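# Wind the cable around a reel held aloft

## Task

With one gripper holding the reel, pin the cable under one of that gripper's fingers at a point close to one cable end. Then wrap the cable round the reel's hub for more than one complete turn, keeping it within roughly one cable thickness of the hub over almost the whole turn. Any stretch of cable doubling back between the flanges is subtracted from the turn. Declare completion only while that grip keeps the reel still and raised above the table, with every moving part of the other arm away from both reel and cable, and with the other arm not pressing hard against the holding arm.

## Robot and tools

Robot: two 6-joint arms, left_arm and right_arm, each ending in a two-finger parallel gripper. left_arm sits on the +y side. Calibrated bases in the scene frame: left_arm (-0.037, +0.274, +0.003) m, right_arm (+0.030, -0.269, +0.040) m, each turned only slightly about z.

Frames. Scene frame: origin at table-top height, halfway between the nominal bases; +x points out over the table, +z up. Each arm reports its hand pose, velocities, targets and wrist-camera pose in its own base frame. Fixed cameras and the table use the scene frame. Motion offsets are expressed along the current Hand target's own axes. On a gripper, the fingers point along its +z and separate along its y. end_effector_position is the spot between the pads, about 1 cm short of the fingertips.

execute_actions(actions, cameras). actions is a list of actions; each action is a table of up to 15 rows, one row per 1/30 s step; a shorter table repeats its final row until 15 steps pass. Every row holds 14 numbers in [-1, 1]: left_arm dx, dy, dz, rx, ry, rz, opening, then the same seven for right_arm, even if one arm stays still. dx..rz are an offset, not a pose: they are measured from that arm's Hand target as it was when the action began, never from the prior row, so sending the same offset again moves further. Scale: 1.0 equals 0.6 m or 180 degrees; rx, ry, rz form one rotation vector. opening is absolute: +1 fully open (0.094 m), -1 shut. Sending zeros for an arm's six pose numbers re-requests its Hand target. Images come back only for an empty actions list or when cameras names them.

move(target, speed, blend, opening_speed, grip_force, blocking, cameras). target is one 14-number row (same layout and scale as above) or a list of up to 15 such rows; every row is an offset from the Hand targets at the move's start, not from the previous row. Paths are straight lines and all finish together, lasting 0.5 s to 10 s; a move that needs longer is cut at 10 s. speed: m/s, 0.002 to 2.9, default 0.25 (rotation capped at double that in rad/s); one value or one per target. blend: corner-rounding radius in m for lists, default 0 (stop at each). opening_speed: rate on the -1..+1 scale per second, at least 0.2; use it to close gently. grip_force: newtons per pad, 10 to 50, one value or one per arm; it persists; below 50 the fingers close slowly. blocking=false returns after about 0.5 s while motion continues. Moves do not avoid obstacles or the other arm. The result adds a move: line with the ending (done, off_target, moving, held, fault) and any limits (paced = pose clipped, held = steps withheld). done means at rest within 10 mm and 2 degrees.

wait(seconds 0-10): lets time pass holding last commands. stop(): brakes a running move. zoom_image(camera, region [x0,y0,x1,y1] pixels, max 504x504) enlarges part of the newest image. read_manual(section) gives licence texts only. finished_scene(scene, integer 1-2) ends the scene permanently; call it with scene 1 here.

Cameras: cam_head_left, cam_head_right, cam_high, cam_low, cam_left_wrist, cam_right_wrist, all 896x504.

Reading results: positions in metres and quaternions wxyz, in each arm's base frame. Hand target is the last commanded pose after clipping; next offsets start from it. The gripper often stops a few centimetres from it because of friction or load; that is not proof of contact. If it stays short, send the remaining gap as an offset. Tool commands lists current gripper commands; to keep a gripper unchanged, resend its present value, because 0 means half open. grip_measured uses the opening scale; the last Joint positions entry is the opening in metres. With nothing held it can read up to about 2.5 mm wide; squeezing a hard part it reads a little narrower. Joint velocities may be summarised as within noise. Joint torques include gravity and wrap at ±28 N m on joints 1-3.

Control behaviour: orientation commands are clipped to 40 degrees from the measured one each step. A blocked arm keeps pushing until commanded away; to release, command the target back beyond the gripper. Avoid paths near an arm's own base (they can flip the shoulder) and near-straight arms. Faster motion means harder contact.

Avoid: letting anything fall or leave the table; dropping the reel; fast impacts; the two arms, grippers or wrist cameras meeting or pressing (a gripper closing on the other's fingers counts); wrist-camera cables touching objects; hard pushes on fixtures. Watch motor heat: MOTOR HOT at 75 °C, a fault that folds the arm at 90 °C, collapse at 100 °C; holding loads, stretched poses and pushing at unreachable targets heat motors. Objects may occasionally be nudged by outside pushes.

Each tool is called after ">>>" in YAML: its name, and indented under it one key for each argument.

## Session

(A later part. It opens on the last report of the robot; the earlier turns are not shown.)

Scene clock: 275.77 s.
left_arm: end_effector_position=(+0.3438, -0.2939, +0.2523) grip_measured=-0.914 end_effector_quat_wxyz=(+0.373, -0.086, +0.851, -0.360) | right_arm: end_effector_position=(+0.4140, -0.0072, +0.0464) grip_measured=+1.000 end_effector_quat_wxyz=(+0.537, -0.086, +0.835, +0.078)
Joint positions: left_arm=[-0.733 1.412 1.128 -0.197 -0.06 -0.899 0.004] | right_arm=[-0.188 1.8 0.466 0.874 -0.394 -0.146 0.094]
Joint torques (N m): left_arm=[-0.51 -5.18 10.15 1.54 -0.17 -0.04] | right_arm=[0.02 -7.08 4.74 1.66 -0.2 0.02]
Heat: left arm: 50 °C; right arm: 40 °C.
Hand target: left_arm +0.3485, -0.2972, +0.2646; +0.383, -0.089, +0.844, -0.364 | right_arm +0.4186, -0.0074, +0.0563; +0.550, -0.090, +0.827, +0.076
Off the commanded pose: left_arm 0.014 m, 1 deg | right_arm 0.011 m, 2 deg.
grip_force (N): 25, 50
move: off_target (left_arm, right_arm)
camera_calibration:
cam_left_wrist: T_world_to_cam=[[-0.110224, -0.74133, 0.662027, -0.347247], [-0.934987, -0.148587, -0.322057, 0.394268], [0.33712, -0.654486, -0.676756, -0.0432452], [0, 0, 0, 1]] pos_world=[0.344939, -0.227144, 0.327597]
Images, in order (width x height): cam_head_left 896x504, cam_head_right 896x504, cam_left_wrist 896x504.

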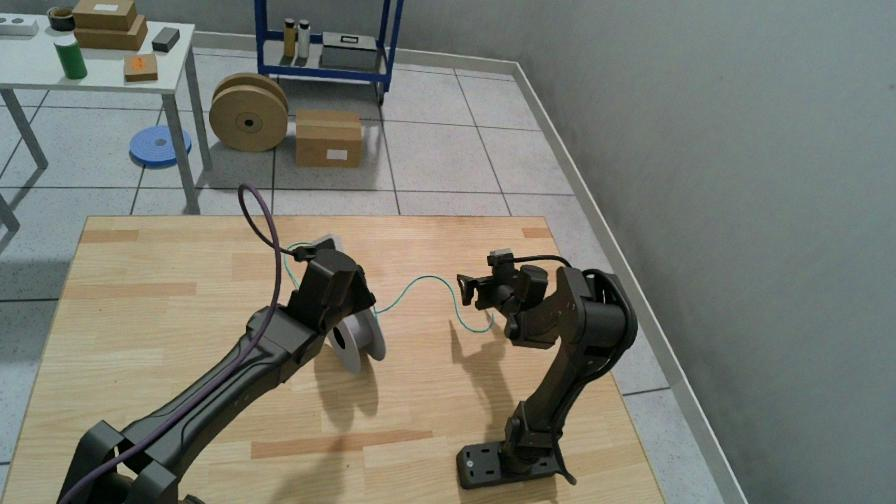

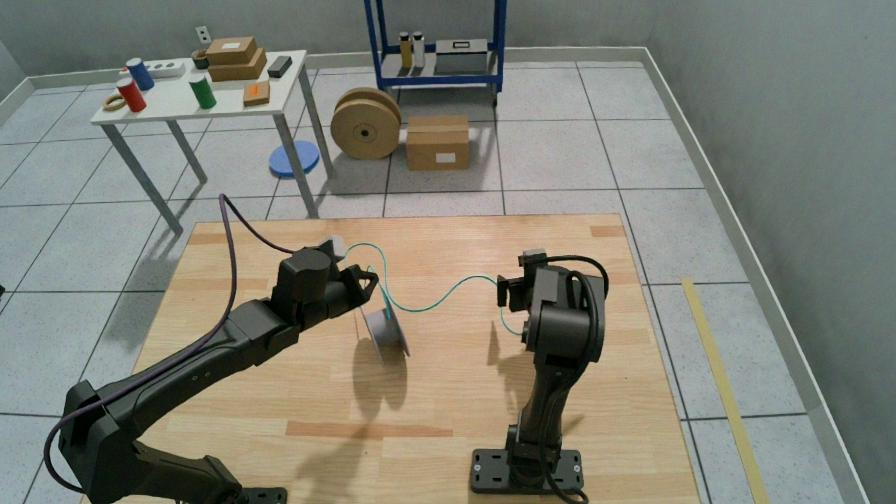

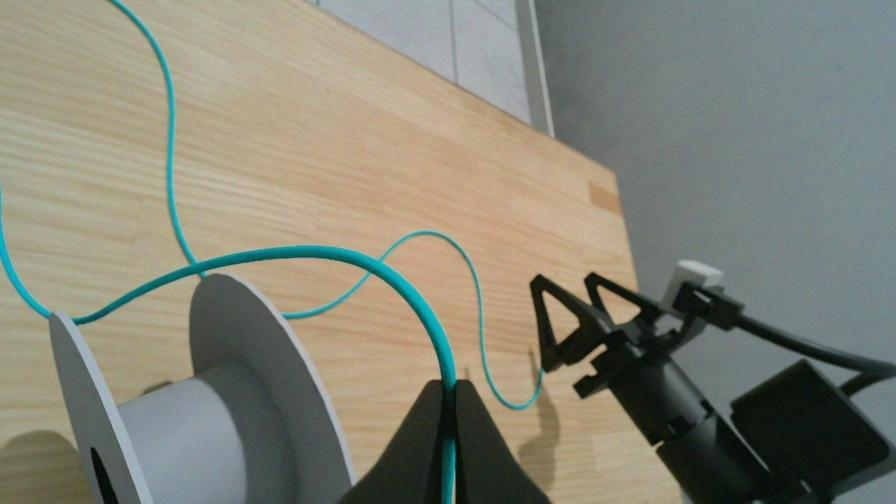

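>>> move:
  target: [0.0648,0.0763,0.0492,0,0,0,-1,0,0,0,0,0,0,1]
  speed: 0.08
  cameras: ["cam_left_wrist","cam_head_left","cam_head_right","cam_low"]

>>> zoom_image:
  camera: "cam_head_right"
  region: [310, 240, 430, 380]

>>> zoom_image:
  camera: "cam_head_left"
  region: [290, 240, 410, 380]

>>> zoom_image:
  camera: "cam_low"
  region: [430, 210, 550, 320]

Scene clock: 286.40 s.
left_arm: end_effector_position=(+0.3466, -0.2963, +0.1985) grip_measured=-0.914 end_effector_quat_wxyz=(+0.376, -0.087, +0.848, -0.364) | right_arm: end_effector_position=(+0.4140, -0.0072, +0.0464) grip_measured=+1.000 end_effector_quat_wxyz=(+0.537, -0.086, +0.835, +0.078)
Joint positions: left_arm=[-0.733 1.457 0.94 0.047 -0.06 -0.9 0.004] | right_arm=[-0.188 1.8 0.466 0.874 -0.394 -0.146 0.094]
Joint torques (N m): left_arm=[-0.44 -5.72 6.23 1.83 -0.18 -0.02] | right_arm=[0.1 -7.2 4.7 1.69 -0.2 -0.01]
Heat: left arm: 51 °C; right arm: 40 °C.
Hand target: left_arm +0.3487, -0.2971, +0.1979; +0.384, -0.089, +0.844, -0.364 | right_arm +0.4186, -0.0074, +0.0563; +0.550, -0.090, +0.827, +0.076
Off the commanded pose: left_arm 0.002 m, 1 deg | right_arm 0.011 m, 2 deg.
grip_force (N): 25, 50
move: off_target (right_arm)
camera_calibration:
cam_left_wrist: T_world_to_cam=[[-0.114932, -0.736173, 0.666963, -0.311029], [-0.932326, -0.151801, -0.328213, 0.378524], [0.342868, -0.65955, -0.668906, -0.0873391], [0, 0, 0, 1]] pos_world=[0.347107, -0.229115, 0.27326]
Images, in order (width x height): cam_head_left 896x504, cam_head_right 896x504, cam_low 896x504, cam_left_wrist 896x504.

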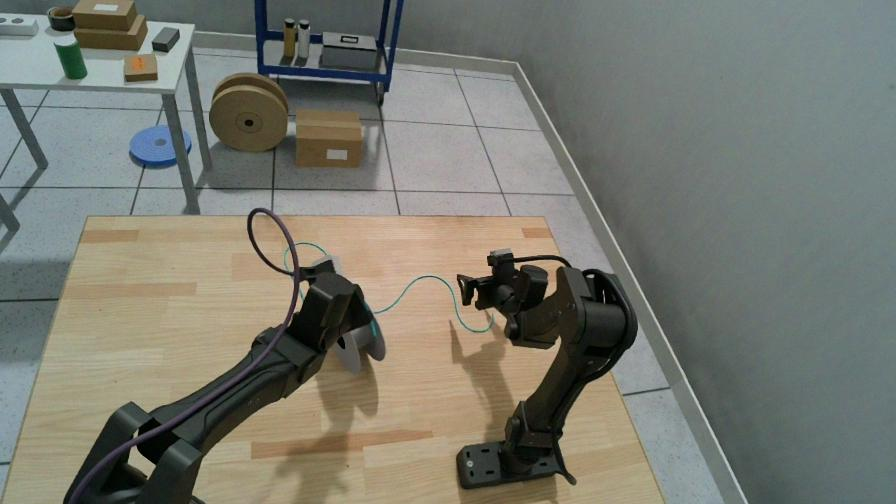

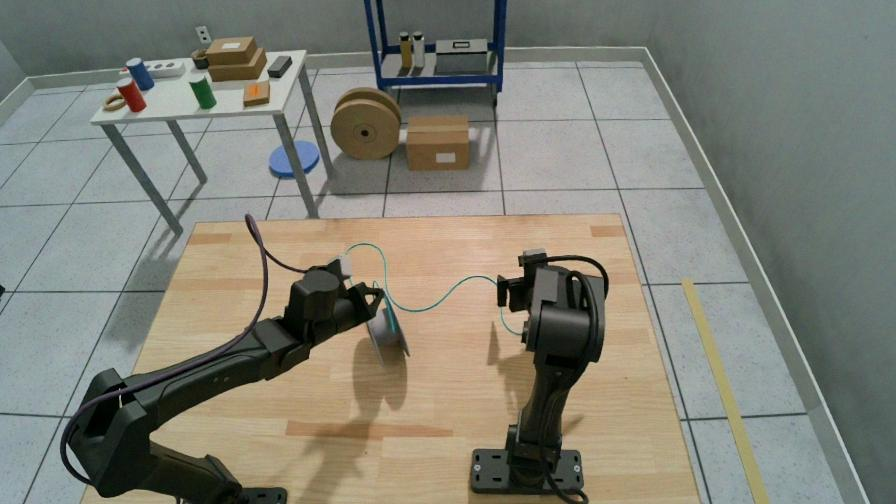

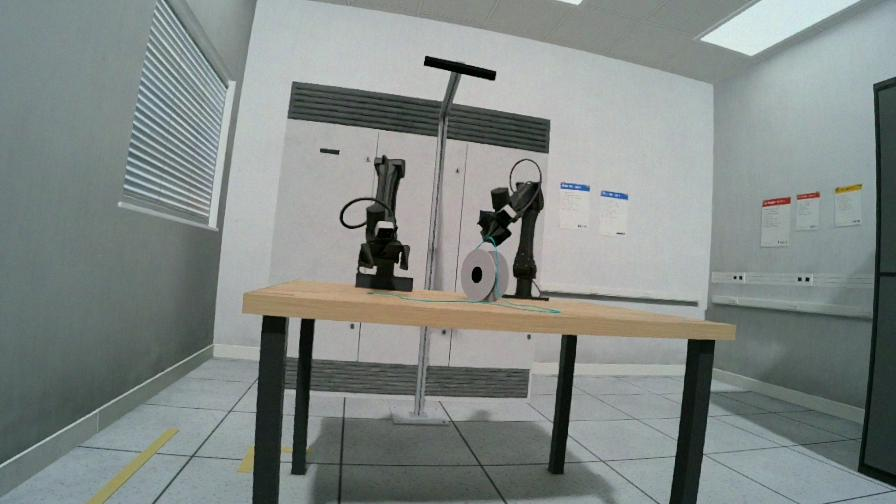

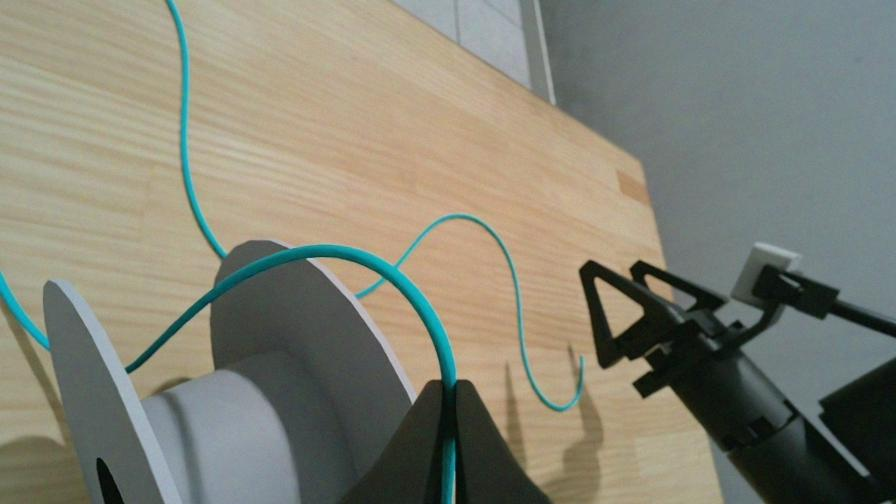

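Scaled by 3.600 from the camera's 896x504 image, which has a finer 1280x720 frame.

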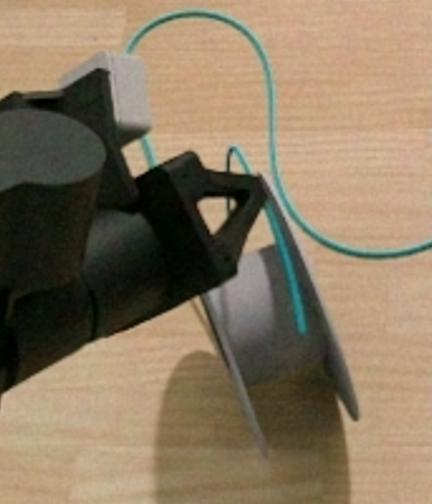

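Scaled by 3.600 from the camera's 896x504 image, which has a finer 1280x720 frame.

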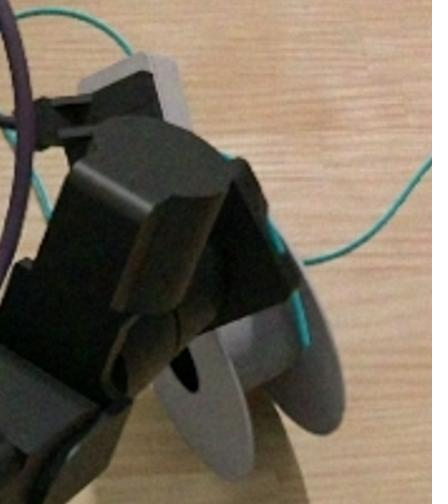

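Scaled by 4.200 from the camera's 896x504 image, which has a finer 1280x720 frame.

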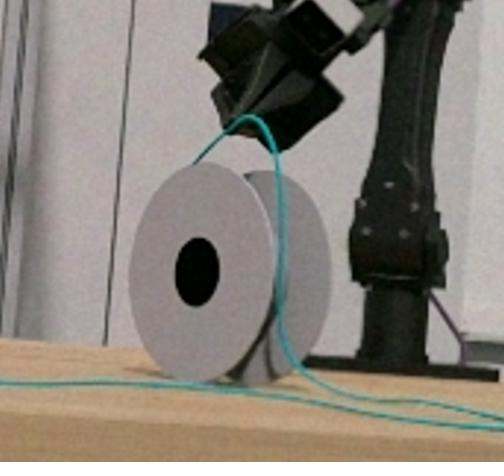

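>>> move:
  target:
    - [0,0,0,0,0,0,-1,-0.156,0.194,-0.2365,-0.03,0.015,-0.019,0.17]
    - [0,0,0,0,0,0,-1,0.0117,0.469,-0.3015,-0.0629,0.0311,-0.0386,0.17]
  speed: 0.15
  blend: [0.05,0]
  cameras: ["cam_right_wrist","cam_head_left","cam_head_right","cam_low"]

Scene clock: 325.87 s.
left_arm: end_effector_position=(+0.3466, -0.2964, +0.1986) grip_measured=-0.914 end_effector_quat_wxyz=(+0.377, -0.087, +0.848, -0.364) | right_arm: end_effector_position=(+0.1856, +0.2220, +0.1184) grip_measured=+0.171 end_effector_quat_wxyz=(+0.489, -0.212, +0.839, +0.112)
Joint positions: left_arm=[-0.733 1.457 0.94 0.047 -0.06 -0.9 0.004] | right_arm=[1.266 0.937 0.379 -0.127 0.666 0.445 0.055]
Joint torques (N m): left_arm=[-0.44 -5.72 6.23 1.83 -0.18 -0.02] | right_arm=[0.49 -1.02 6.8 1.55 0.51 0.1]
Heat: left arm: 54 °C; right arm: 41 °C.
Hand target: left_arm +0.3486, -0.2971, +0.1978; +0.384, -0.089, +0.844, -0.364 | right_arm +0.1886, +0.2252, +0.1268; +0.501, -0.197, +0.834, +0.119
Off the commanded pose: left_arm 0.002 m, 1 deg | right_arm 0.009 m, 2 deg.
grip_force (N): 25, 50
move: done
camera_calibration:
cam_right_wrist: T_world_to_cam=[[0.479935, -0.877277, -0.00683878, 0.107981], [-0.716611, -0.387518, -0.579913, 0.324928], [0.506094, 0.283221, -0.81465, 0.0308481], [0, 0, 0, 1]] pos_world=[0.165411, 0.211908, 0.214299]
Images, in order (width x height): cam_head_left 896x504, cam_head_right 896x504, cam_low 896x504, cam_right_wrist 896x504.

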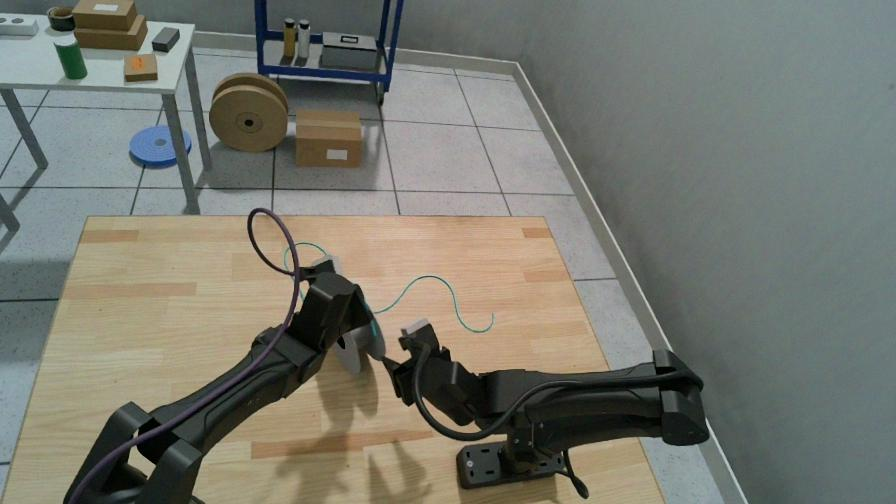

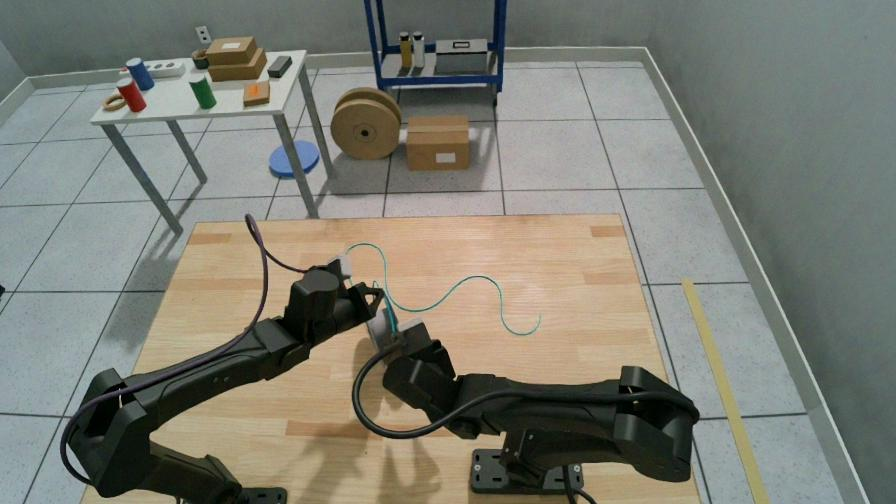

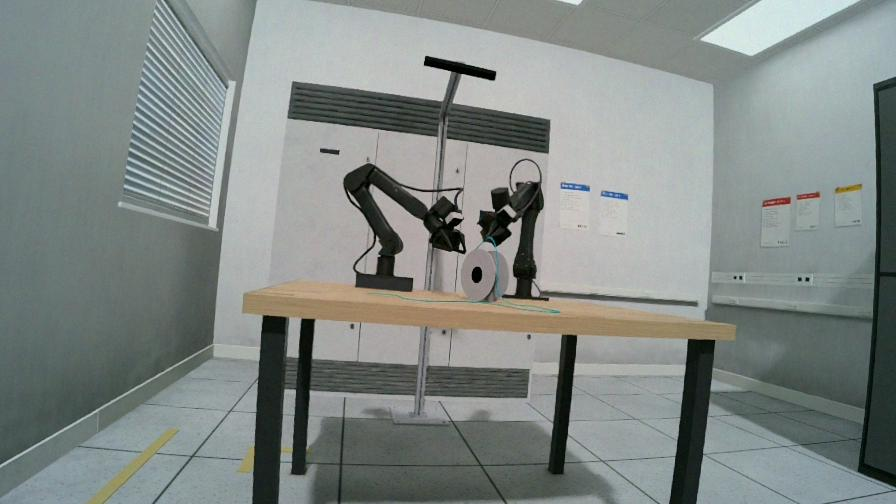

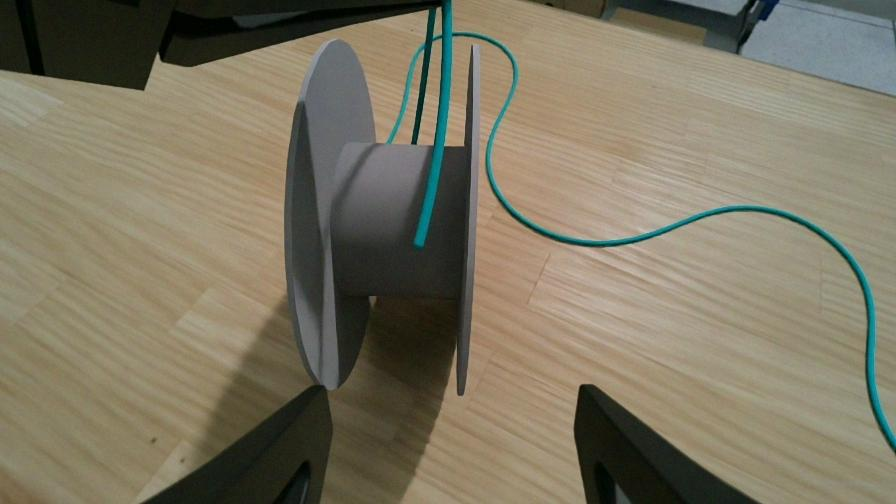

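>>> move:
  target: [0,0,0,0,0,0,-1,-0.02,-0.009,0.065,0,0,0,0.17]
  speed: 0.08
  cameras: ["cam_right_wrist"]

Scene clock: 342.30 s.
left_arm: end_effector_position=(+0.3466, -0.2964, +0.1986) grip_measured=-0.914 end_effector_quat_wxyz=(+0.377, -0.087, +0.848, -0.364) | right_arm: end_effector_position=(+0.2210, +0.2295, +0.1058) grip_measured=+0.171 end_effector_quat_wxyz=(+0.489, -0.204, +0.842, +0.105)
Joint positions: left_arm=[-0.733 1.457 0.94 0.047 -0.06 -0.9 0.004] | right_arm=[1.104 1.098 0.379 0.09 0.556 0.34 0.055]
Joint torques (N m): left_arm=[-0.46 -5.71 6.23 1.83 -0.18 -0.02] | right_arm=[-0.58 -1.92 8.24 1.68 0.09 -0.05]
Heat: left arm: 54 °C; right arm: 41 °C.
Hand target: left_arm +0.3486, -0.2971, +0.1978; +0.384, -0.089, +0.844, -0.364 | right_arm +0.2268, +0.2383, +0.1189; +0.501, -0.197, +0.834, +0.119
Off the commanded pose: left_arm 0.002 m, 1 deg | right_arm 0.017 m, 2 deg.
grip_force (N): 25, 50
move: off_target (right_arm)
camera_calibration:
cam_right_wrist: T_world_to_cam=[[0.460667, -0.88757, -0.0024946, 0.103554], [-0.725492, -0.374923, -0.577143, 0.344656], [0.51132, 0.267681, -0.816639, 0.00322323], [0, 0, 0, 1]] pos_world=[0.200693, 0.220268, 0.201806]
Images, in order (width x height): cam_right_wrist 896x504.

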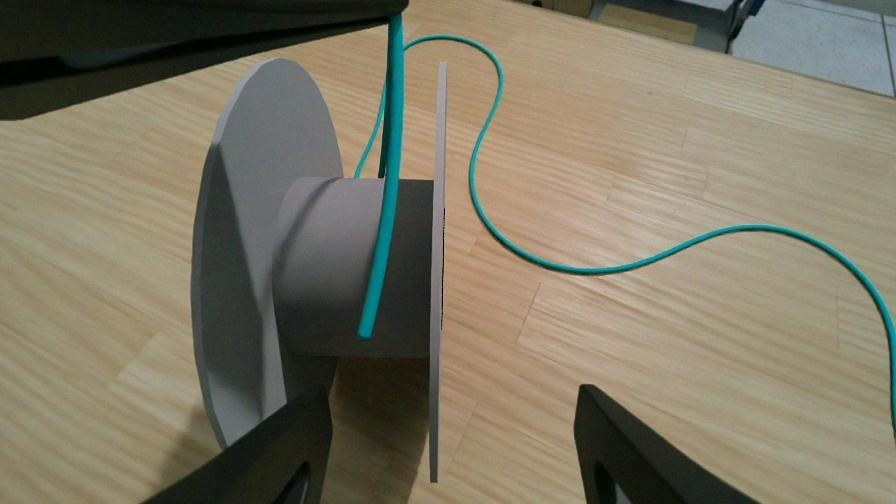

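>>> execute_actions:
  actions: []
  cameras: ["cam_head_left","cam_head_right","cam_low","cam_left_wrist"]

>>> zoom_image:
  camera: "cam_head_right"
  region: [310, 240, 450, 380]

>>> zoom_image:
  camera: "cam_head_left"
  region: [310, 250, 430, 380]

>>> zoom_image:
  camera: "cam_low"
  region: [420, 170, 550, 310]

Scene clock: 363.80 s.
left_arm: end_effector_position=(+0.3466, -0.2964, +0.1986) grip_measured=-0.914 end_effector_quat_wxyz=(+0.377, -0.087, +0.848, -0.364) | right_arm: end_effector_position=(+0.2210, +0.2295, +0.1058) grip_measured=+0.171 end_effector_quat_wxyz=(+0.489, -0.204, +0.842, +0.105)
Joint positions: left_arm=[-0.733 1.457 0.94 0.047 -0.06 -0.9 0.004] | right_arm=[1.104 1.098 0.379 0.091 0.556 0.34 0.055]
Joint velocities: within noise
Joint torques (N m): left_arm=[-0.46 -5.72 6.24 1.83 -0.18 -0.02] | right_arm=[-0.51 -1.85 8.12 1.65 0.02 -0.05]
Heat: left arm: 54 °C; right arm: 42 °C.
Hand target: left_arm +0.3486, -0.2971, +0.1978; +0.384, -0.089, +0.844, -0.364 | right_arm +0.2268, +0.2383, +0.1189; +0.501, -0.197, +0.834, +0.119
Tool commands: left_gripper/opening=-1.0 right_gripper/opening=+0.17
Off the commanded pose: left_arm 0.002 m, 1 deg | right_arm 0.017 m, 2 deg.
grip_force (N): 25, 50
camera_calibration:
cam_left_wrist: T_world_to_cam=[[-0.115086, -0.736014, 0.667112, -0.311034], [-0.932242, -0.151896, -0.328409, 0.378652], [0.343046, -0.659705, -0.668662, -0.0874707], [0, 0, 0, 1]] pos_world=[0.347206, -0.229114, 0.273359]
Images, in order (width x height): cam_head_left 896x504, cam_head_right 896x504, cam_low 896x504, cam_left_wrist 896x504.

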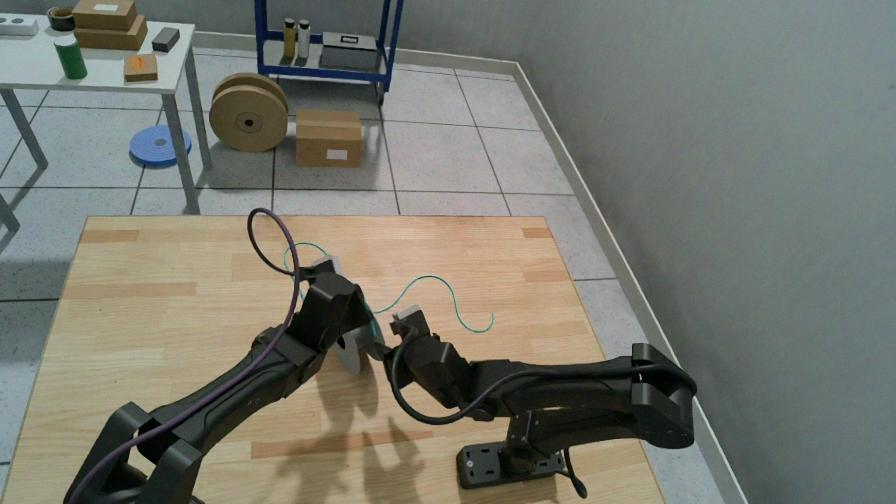

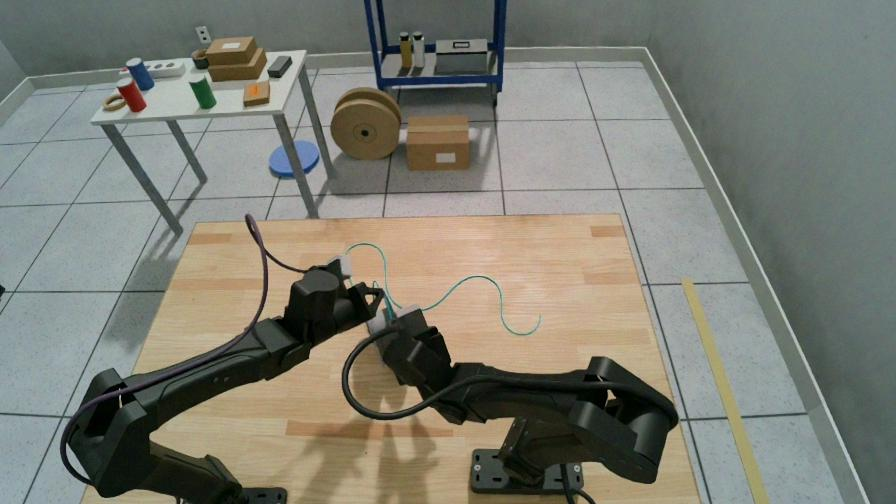

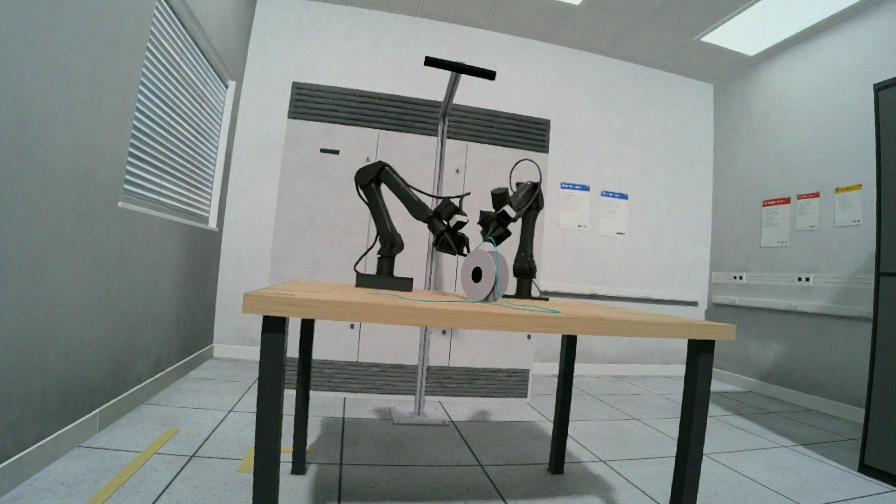

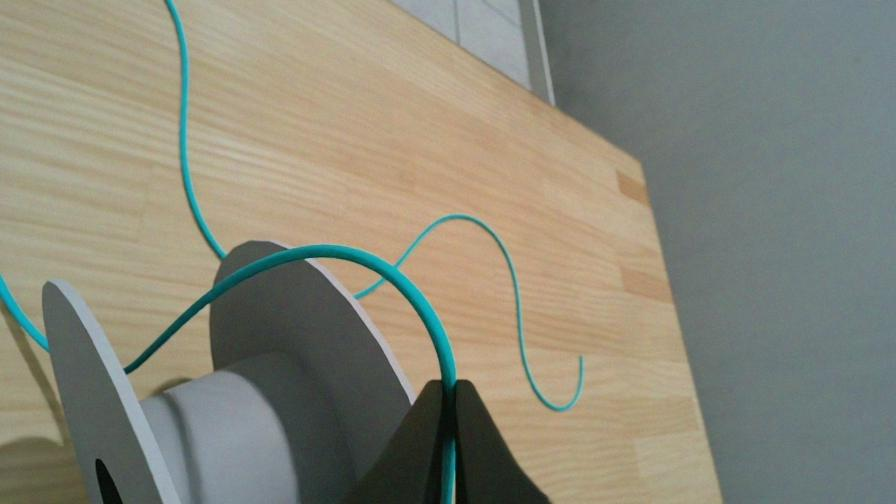

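Scaled by 3.600 from the camera's 896x504 image, which has a finer 1280x720 frame.

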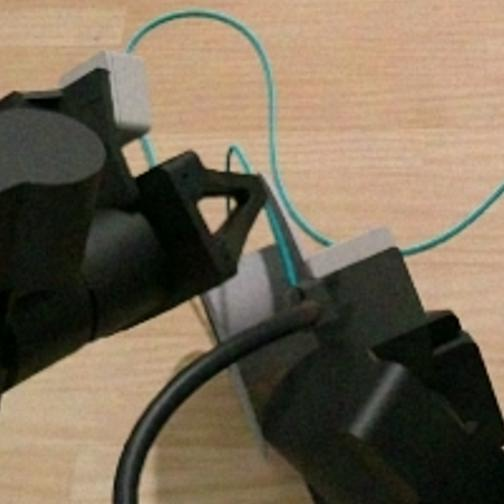

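Scaled by 3.877 from the camera's 896x504 image, which has a finer 1280x720 frame.

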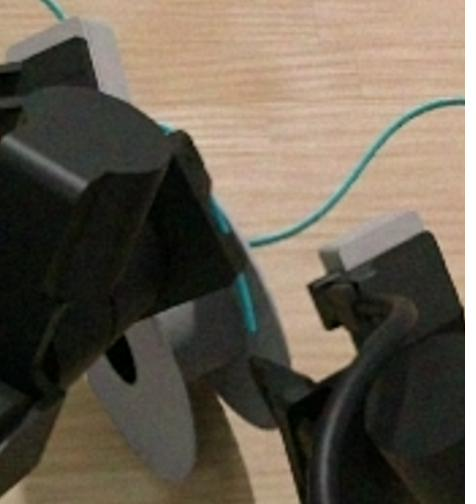

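Scaled by 3.600 from the camera's 896x504 image, which has a finer 1280x720 frame.

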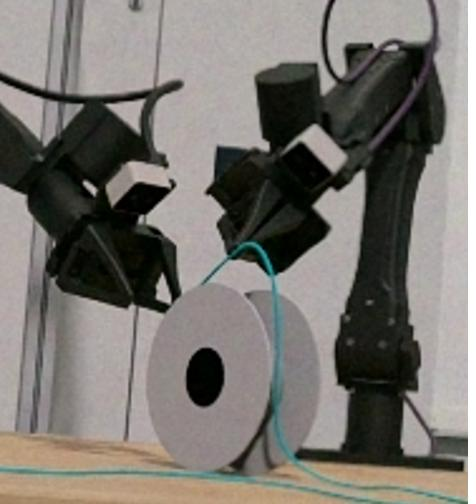

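>>> move:
  target: [0,0,0,0,0,0,-1,-0.008,0.0073,0.0,0,-0.0722,0,0.3]
  speed: 0.08
  cameras: ["cam_right_wrist"]

Scene clock: 387.00 s.
left_arm: end_effector_position=(+0.3466, -0.2964, +0.1986) grip_measured=-0.914 end_effector_quat_wxyz=(+0.377, -0.087, +0.848, -0.364) | right_arm: end_effector_position=(+0.2270, +0.2435, +0.1218) grip_measured=+0.299 end_effector_quat_wxyz=(+0.586, -0.185, +0.776, +0.142)
Joint positions: left_arm=[-0.733 1.457 0.94 0.047 -0.06 -0.9 0.004] | right_arm=[1.151 1.217 0.23 0.639 0.649 0.22 0.061]
Joint torques (N m): left_arm=[-0.46 -5.72 6.23 1.83 -0.18 -0.02] | right_arm=[0.75 -2.03 5.05 1.82 0.29 -0.04]
Heat: left arm: 55 °C; right arm: 42 °C.
Hand target: left_arm +0.3486, -0.2971, +0.1978; +0.384, -0.089, +0.844, -0.364 | right_arm +0.2268, +0.2434, +0.1233; +0.592, -0.182, +0.772, +0.141
Off the commanded pose: left_arm 0.002 m, 1 deg | right_arm 0.001 m, 1 deg.
grip_force (N): 25, 50
move: done
camera_calibration:
cam_right_wrist: T_world_to_cam=[[0.472829, -0.88079, -0.0253535, 0.111678], [-0.581189, -0.290111, -0.7603, 0.33248], [0.662309, 0.374227, -0.649077, -0.0711063], [0, 0, 0, 1]] pos_world=[0.187523, 0.221431, 0.209462]
Images, in order (width x height): cam_right_wrist 896x504.

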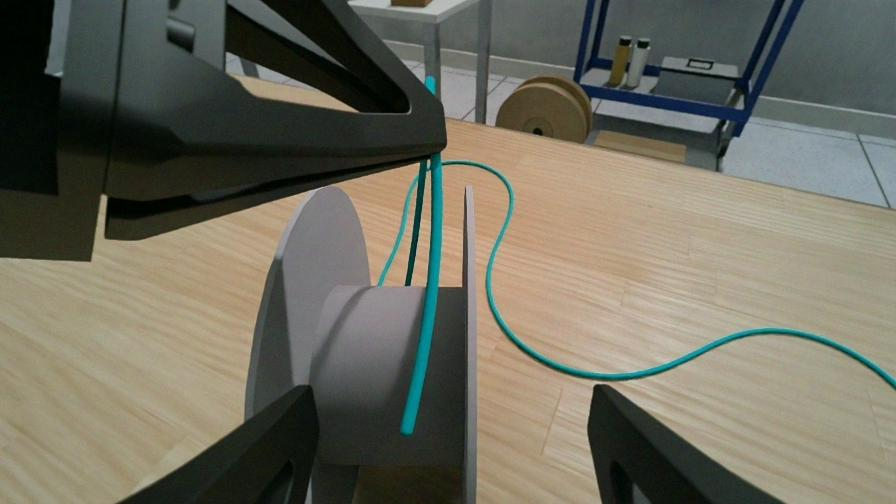

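>>> move:
  target: [0,0,0,0,0,0,-1,0.0102,-0.008,0.0357,0,0,0,0.3]
  speed: 0.06
  cameras: ["cam_right_wrist","cam_head_right","cam_head_left"]

Scene clock: 398.53 s.
left_arm: end_effector_position=(+0.3466, -0.2964, +0.1986) grip_measured=-0.914 end_effector_quat_wxyz=(+0.377, -0.087, +0.848, -0.364) | right_arm: end_effector_position=(+0.2437, +0.2450, +0.1082) grip_measured=+0.299 end_effector_quat_wxyz=(+0.588, -0.184, +0.776, +0.135)
Joint positions: left_arm=[-0.733 1.457 0.94 0.047 -0.06 -0.9 0.004] | right_arm=[1.084 1.361 0.23 0.794 0.599 0.187 0.061]
Joint torques (N m): left_arm=[-0.46 -5.72 6.23 1.83 -0.18 -0.02] | right_arm=[-0.59 -2.59 5.34 1.87 -0.03 -0.05]
Heat: left arm: 55 °C; right arm: 42 °C.
Hand target: left_arm +0.3486, -0.2971, +0.1978; +0.384, -0.089, +0.844, -0.364 | right_arm +0.2461, +0.2476, +0.1118; +0.592, -0.182, +0.772, +0.141
Off the commanded pose: left_arm 0.002 m, 1 deg | right_arm 0.005 m, 1 deg.
grip_force (N): 25, 50
move: done
camera_calibration:
cam_right_wrist: T_world_to_cam=[[0.46321, -0.886141, -0.0137991, 0.107226], [-0.581188, -0.291974, -0.759586, 0.332696], [0.669072, 0.359868, -0.65026, -0.0895431], [0, 0, 0, 1]] pos_world=[0.203601, 0.22438, 0.195965]
Images, in order (width x height): cam_head_left 896x504, cam_head_right 896x504, cam_right_wrist 896x504.

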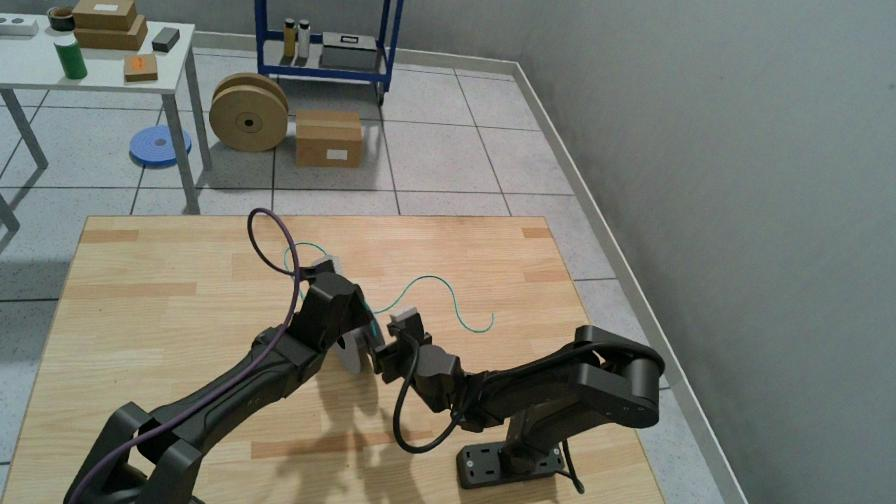

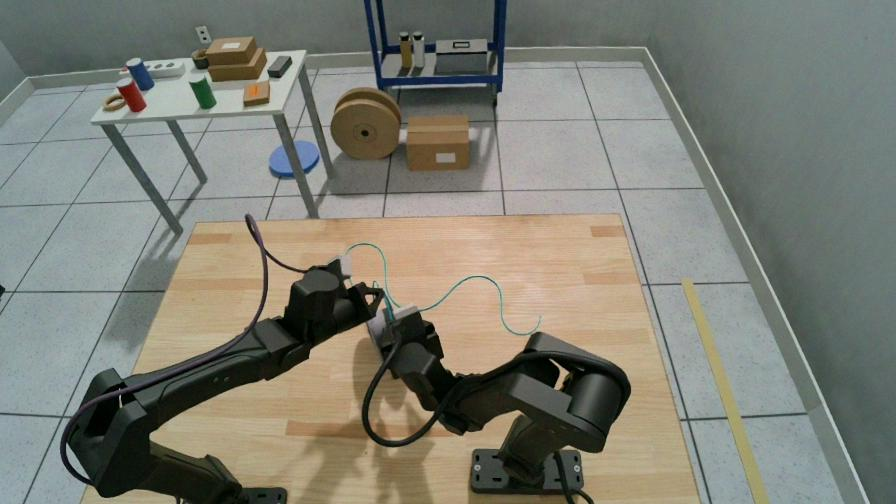

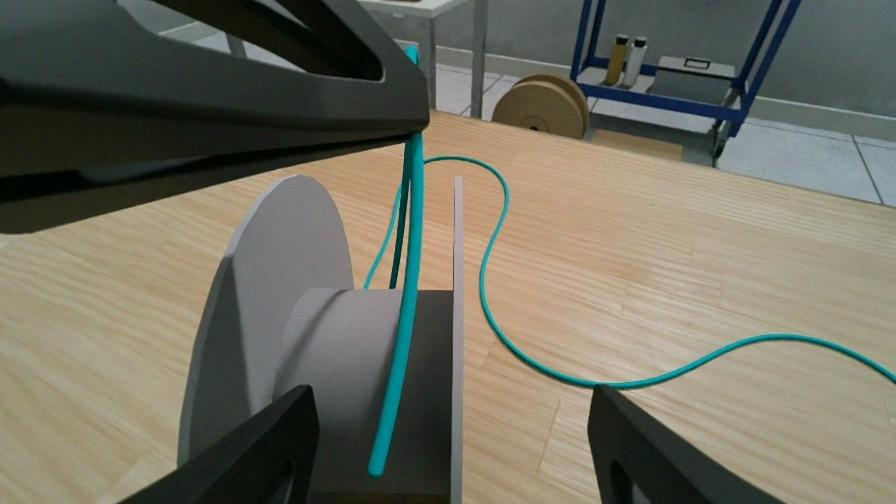

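>>> move:
  target: [0,0,0,0,0,0,-1,-0.005,0,0.009,0,0,0,0.3]
  speed: 0.06
  cameras: ["cam_right_wrist"]

Scene clock: 403.03 s.
left_arm: end_effector_position=(+0.3466, -0.2964, +0.1986) grip_measured=-0.914 end_effector_quat_wxyz=(+0.377, -0.087, +0.848, -0.364) | right_arm: end_effector_position=(+0.2465, +0.2432, +0.1036) grip_measured=+0.299 end_effector_quat_wxyz=(+0.583, -0.187, +0.780, +0.130)
Joint positions: left_arm=[-0.733 1.457 0.94 0.047 -0.06 -0.9 0.004] | right_arm=[1.067 1.375 0.23 0.796 0.583 0.181 0.061]
Joint torques (N m): left_arm=[-0.44 -5.72 6.23 1.83 -0.18 -0.02] | right_arm=[-0.77 -2.5 6.72 1.81 -0.06 -0.09]
Heat: left arm: 55 °C; right arm: 42 °C.
Hand target: left_arm +0.3486, -0.2971, +0.1978; +0.384, -0.089, +0.844, -0.364 | right_arm +0.2514, +0.2503, +0.1133; +0.592, -0.182, +0.772, +0.141
Off the commanded pose: left_arm 0.002 m, 1 deg | right_arm 0.013 m, 2 deg.
grip_force (N): 25, 50
move: off_target (right_arm)
camera_calibration:
cam_right_wrist: T_world_to_cam=[[0.462851, -0.886422, -0.00502919, 0.10349], [-0.587335, -0.302422, -0.750718, 0.333397], [0.663932, 0.350425, -0.660603, -0.0891683], [0, 0, 0, 1]] pos_world=[0.207117, 0.223809, 0.191903]
Images, in order (width x height): cam_right_wrist 896x504.

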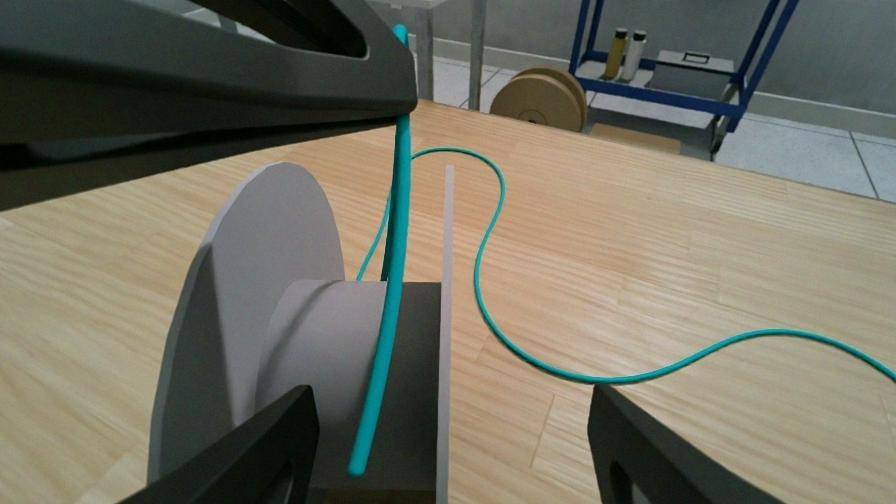

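>>> move:
  target:
    - [0,0,0,0,0,0,-1,-0.016,0.006,0.0,0,0,0,0.3]
    - [0,0,0,0,0,0,-1,-0.016,0.006,0,0,0,0,-0.5]
  speed: 0.06
  opening_speed: 0.4
  cameras: ["cam_right_wrist"]

Scene clock: 409.53 s.
left_arm: end_effector_position=(+0.3467, -0.2964, +0.1987) grip_measured=-0.914 end_effector_quat_wxyz=(+0.377, -0.087, +0.847, -0.364) | right_arm: end_effector_position=(+0.2487, +0.2474, +0.1049) grip_measured=-0.499 end_effector_quat_wxyz=(+0.579, -0.191, +0.783, +0.125)
Joint positions: left_arm=[-0.733 1.457 0.94 0.048 -0.06 -0.9 0.004] | right_arm=[1.067 1.375 0.26 0.748 0.582 0.18 0.024]
Joint torques (N m): left_arm=[-0.46 -5.71 6.23 1.83 -0.19 -0.02] | right_arm=[-0.01 -5.53 6.87 1.56 0.04 -0.04]
Heat: left arm: 55 °C; right arm: 42 °C.
Hand target: left_arm +0.3487, -0.2971, +0.1979; +0.384, -0.089, +0.844, -0.364 | right_arm +0.2520, +0.2545, +0.1224; +0.592, -0.182, +0.772, +0.141
Off the commanded pose: left_arm 0.002 m, 1 deg | right_arm 0.019 m, 3 deg.
grip_force (N): 25, 50
move: off_target (right_arm); target 2's new opening was sent with right_arm's hand 0.019 m and 3 deg from that target
camera_calibration:
cam_right_wrist: T_world_to_cam=[[0.463305, -0.886187, 0.0047184, 0.105013], [-0.593326, -0.314141, -0.741134, 0.340252], [0.658266, 0.340571, -0.67134, -0.0862978], [0, 0, 0, 1]] pos_world=[0.210034, 0.229339, 0.193742]
Images, in order (width x height): cam_right_wrist 896x504.

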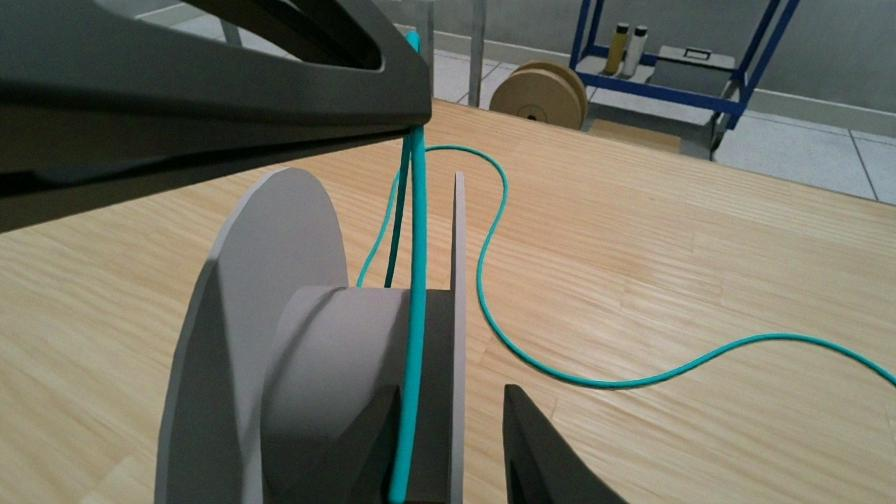

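>>> move:
  target: [0,0,0,0,0,0,-1,0,0,0,0,0,0,-0.75]
  speed: 0.06
  opening_speed: 0.3
  cameras: ["cam_right_wrist"]

Scene clock: 413.93 s.
left_arm: end_effector_position=(+0.3467, -0.2964, +0.1987) grip_measured=-0.914 end_effector_quat_wxyz=(+0.377, -0.087, +0.847, -0.364) | right_arm: end_effector_position=(+0.2487, +0.2474, +0.1049) grip_measured=-0.749 end_effector_quat_wxyz=(+0.579, -0.191, +0.783, +0.125)
Joint positions: left_arm=[-0.733 1.457 0.94 0.048 -0.06 -0.9 0.004] | right_arm=[1.067 1.375 0.26 0.748 0.582 0.18 0.012]
Joint torques (N m): left_arm=[-0.46 -5.71 6.23 1.83 -0.18 -0.02] | right_arm=[0.02 -5.53 7.05 1.58 0.03 -0.02]
Heat: left arm: 55 °C; right arm: 42 °C.
Hand target: left_arm +0.3487, -0.2971, +0.1979; +0.384, -0.089, +0.844, -0.364 | right_arm +0.2520, +0.2545, +0.1224; +0.592, -0.182, +0.772, +0.141
Off the commanded pose: left_arm 0.002 m, 1 deg | right_arm 0.019 m, 3 deg.
grip_force (N): 25, 50
move: off_target (right_arm)
camera_calibration:
cam_right_wrist: T_world_to_cam=[[0.463305, -0.886187, 0.0047184, 0.105013], [-0.593326, -0.314141, -0.741134, 0.340252], [0.658266, 0.340571, -0.67134, -0.0862978], [0, 0, 0, 1]] pos_world=[0.210034, 0.229339, 0.193742]
Images, in order (width x height): cam_right_wrist 896x504.

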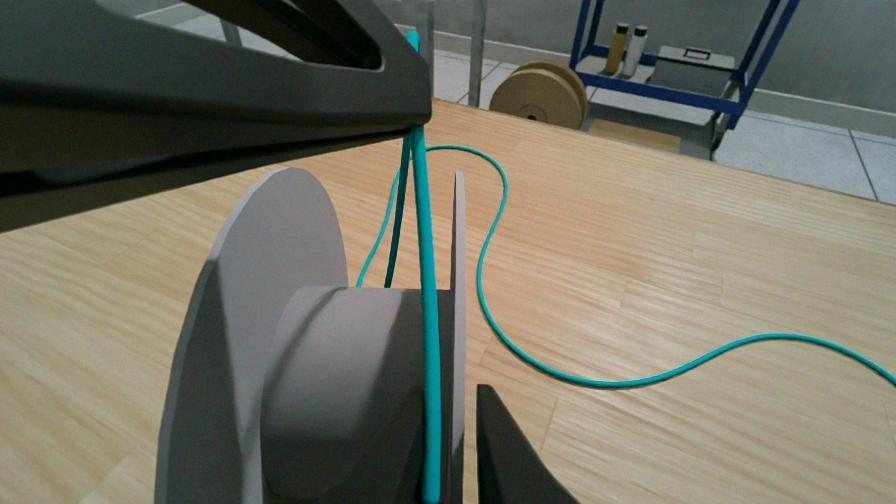

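>>> move:
  target: [0,0,0,0,0,0,-1,0,0,0,0,0,0,-1]
  speed: 0.06
  opening_speed: 0.25
  cameras: ["cam_right_wrist"]

Scene clock: 417.07 s.
left_arm: end_effector_position=(+0.3469, -0.2964, +0.1991) grip_measured=-0.914 end_effector_quat_wxyz=(+0.377, -0.087, +0.847, -0.364) | right_arm: end_effector_position=(+0.2487, +0.2483, +0.1055) grip_measured=-0.948 end_effector_quat_wxyz=(+0.579, -0.192, +0.782, +0.126)
Joint positions: left_arm=[-0.733 1.457 0.94 0.05 -0.061 -0.9 0.004] | right_arm=[1.067 1.375 0.262 0.748 0.579 0.18 0.002]
Joint torques (N m): left_arm=[-0.46 -5.71 6.23 1.81 -0.18 -0.02] | right_arm=[-0.06 -5.45 6.86 1.58 0.09 -0.03]
Heat: left arm: 55 °C; right arm: 42 °C.
Hand target: left_arm +0.3487, -0.2971, +0.1979; +0.384, -0.089, +0.844, -0.364 | right_arm +0.2520, +0.2545, +0.1224; +0.592, -0.182, +0.772, +0.141
Off the commanded pose: left_arm 0.002 m, 1 deg | right_arm 0.018 m, 3 deg.
grip_force (N): 25, 50
move: off_target (right_arm)
camera_calibration:
cam_right_wrist: T_world_to_cam=[[0.465852, -0.884858, 0.0027833, 0.105019], [-0.592406, -0.314218, -0.741837, 0.340902], [0.657295, 0.343937, -0.670575, -0.0868838], [0, 0, 0, 1]] pos_world=[0.210137, 0.229927, 0.194339]
Images, in order (width x height): cam_right_wrist 896x504.

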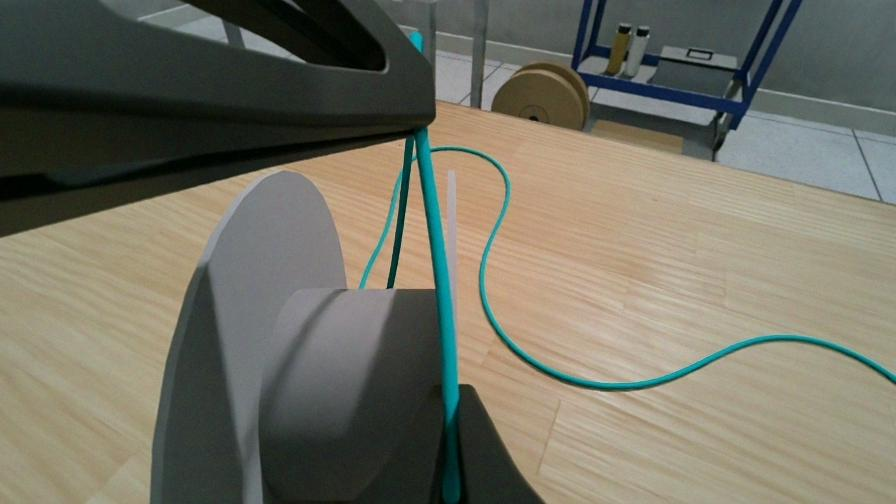

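>>> zoom_image:
  camera: "cam_right_wrist"
  region: [340, 260, 560, 504]

Scaled by 2.066 from the camera's 896x504 image, which has a finer 1280x720 frame.

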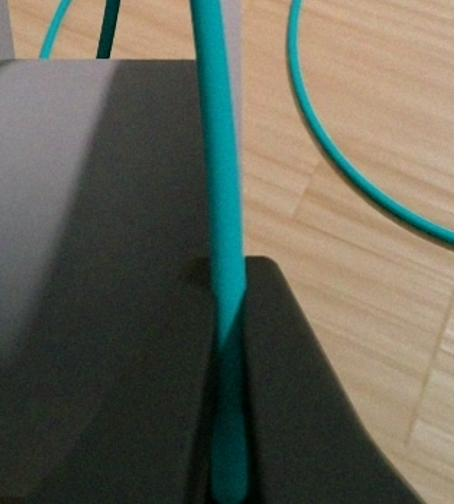

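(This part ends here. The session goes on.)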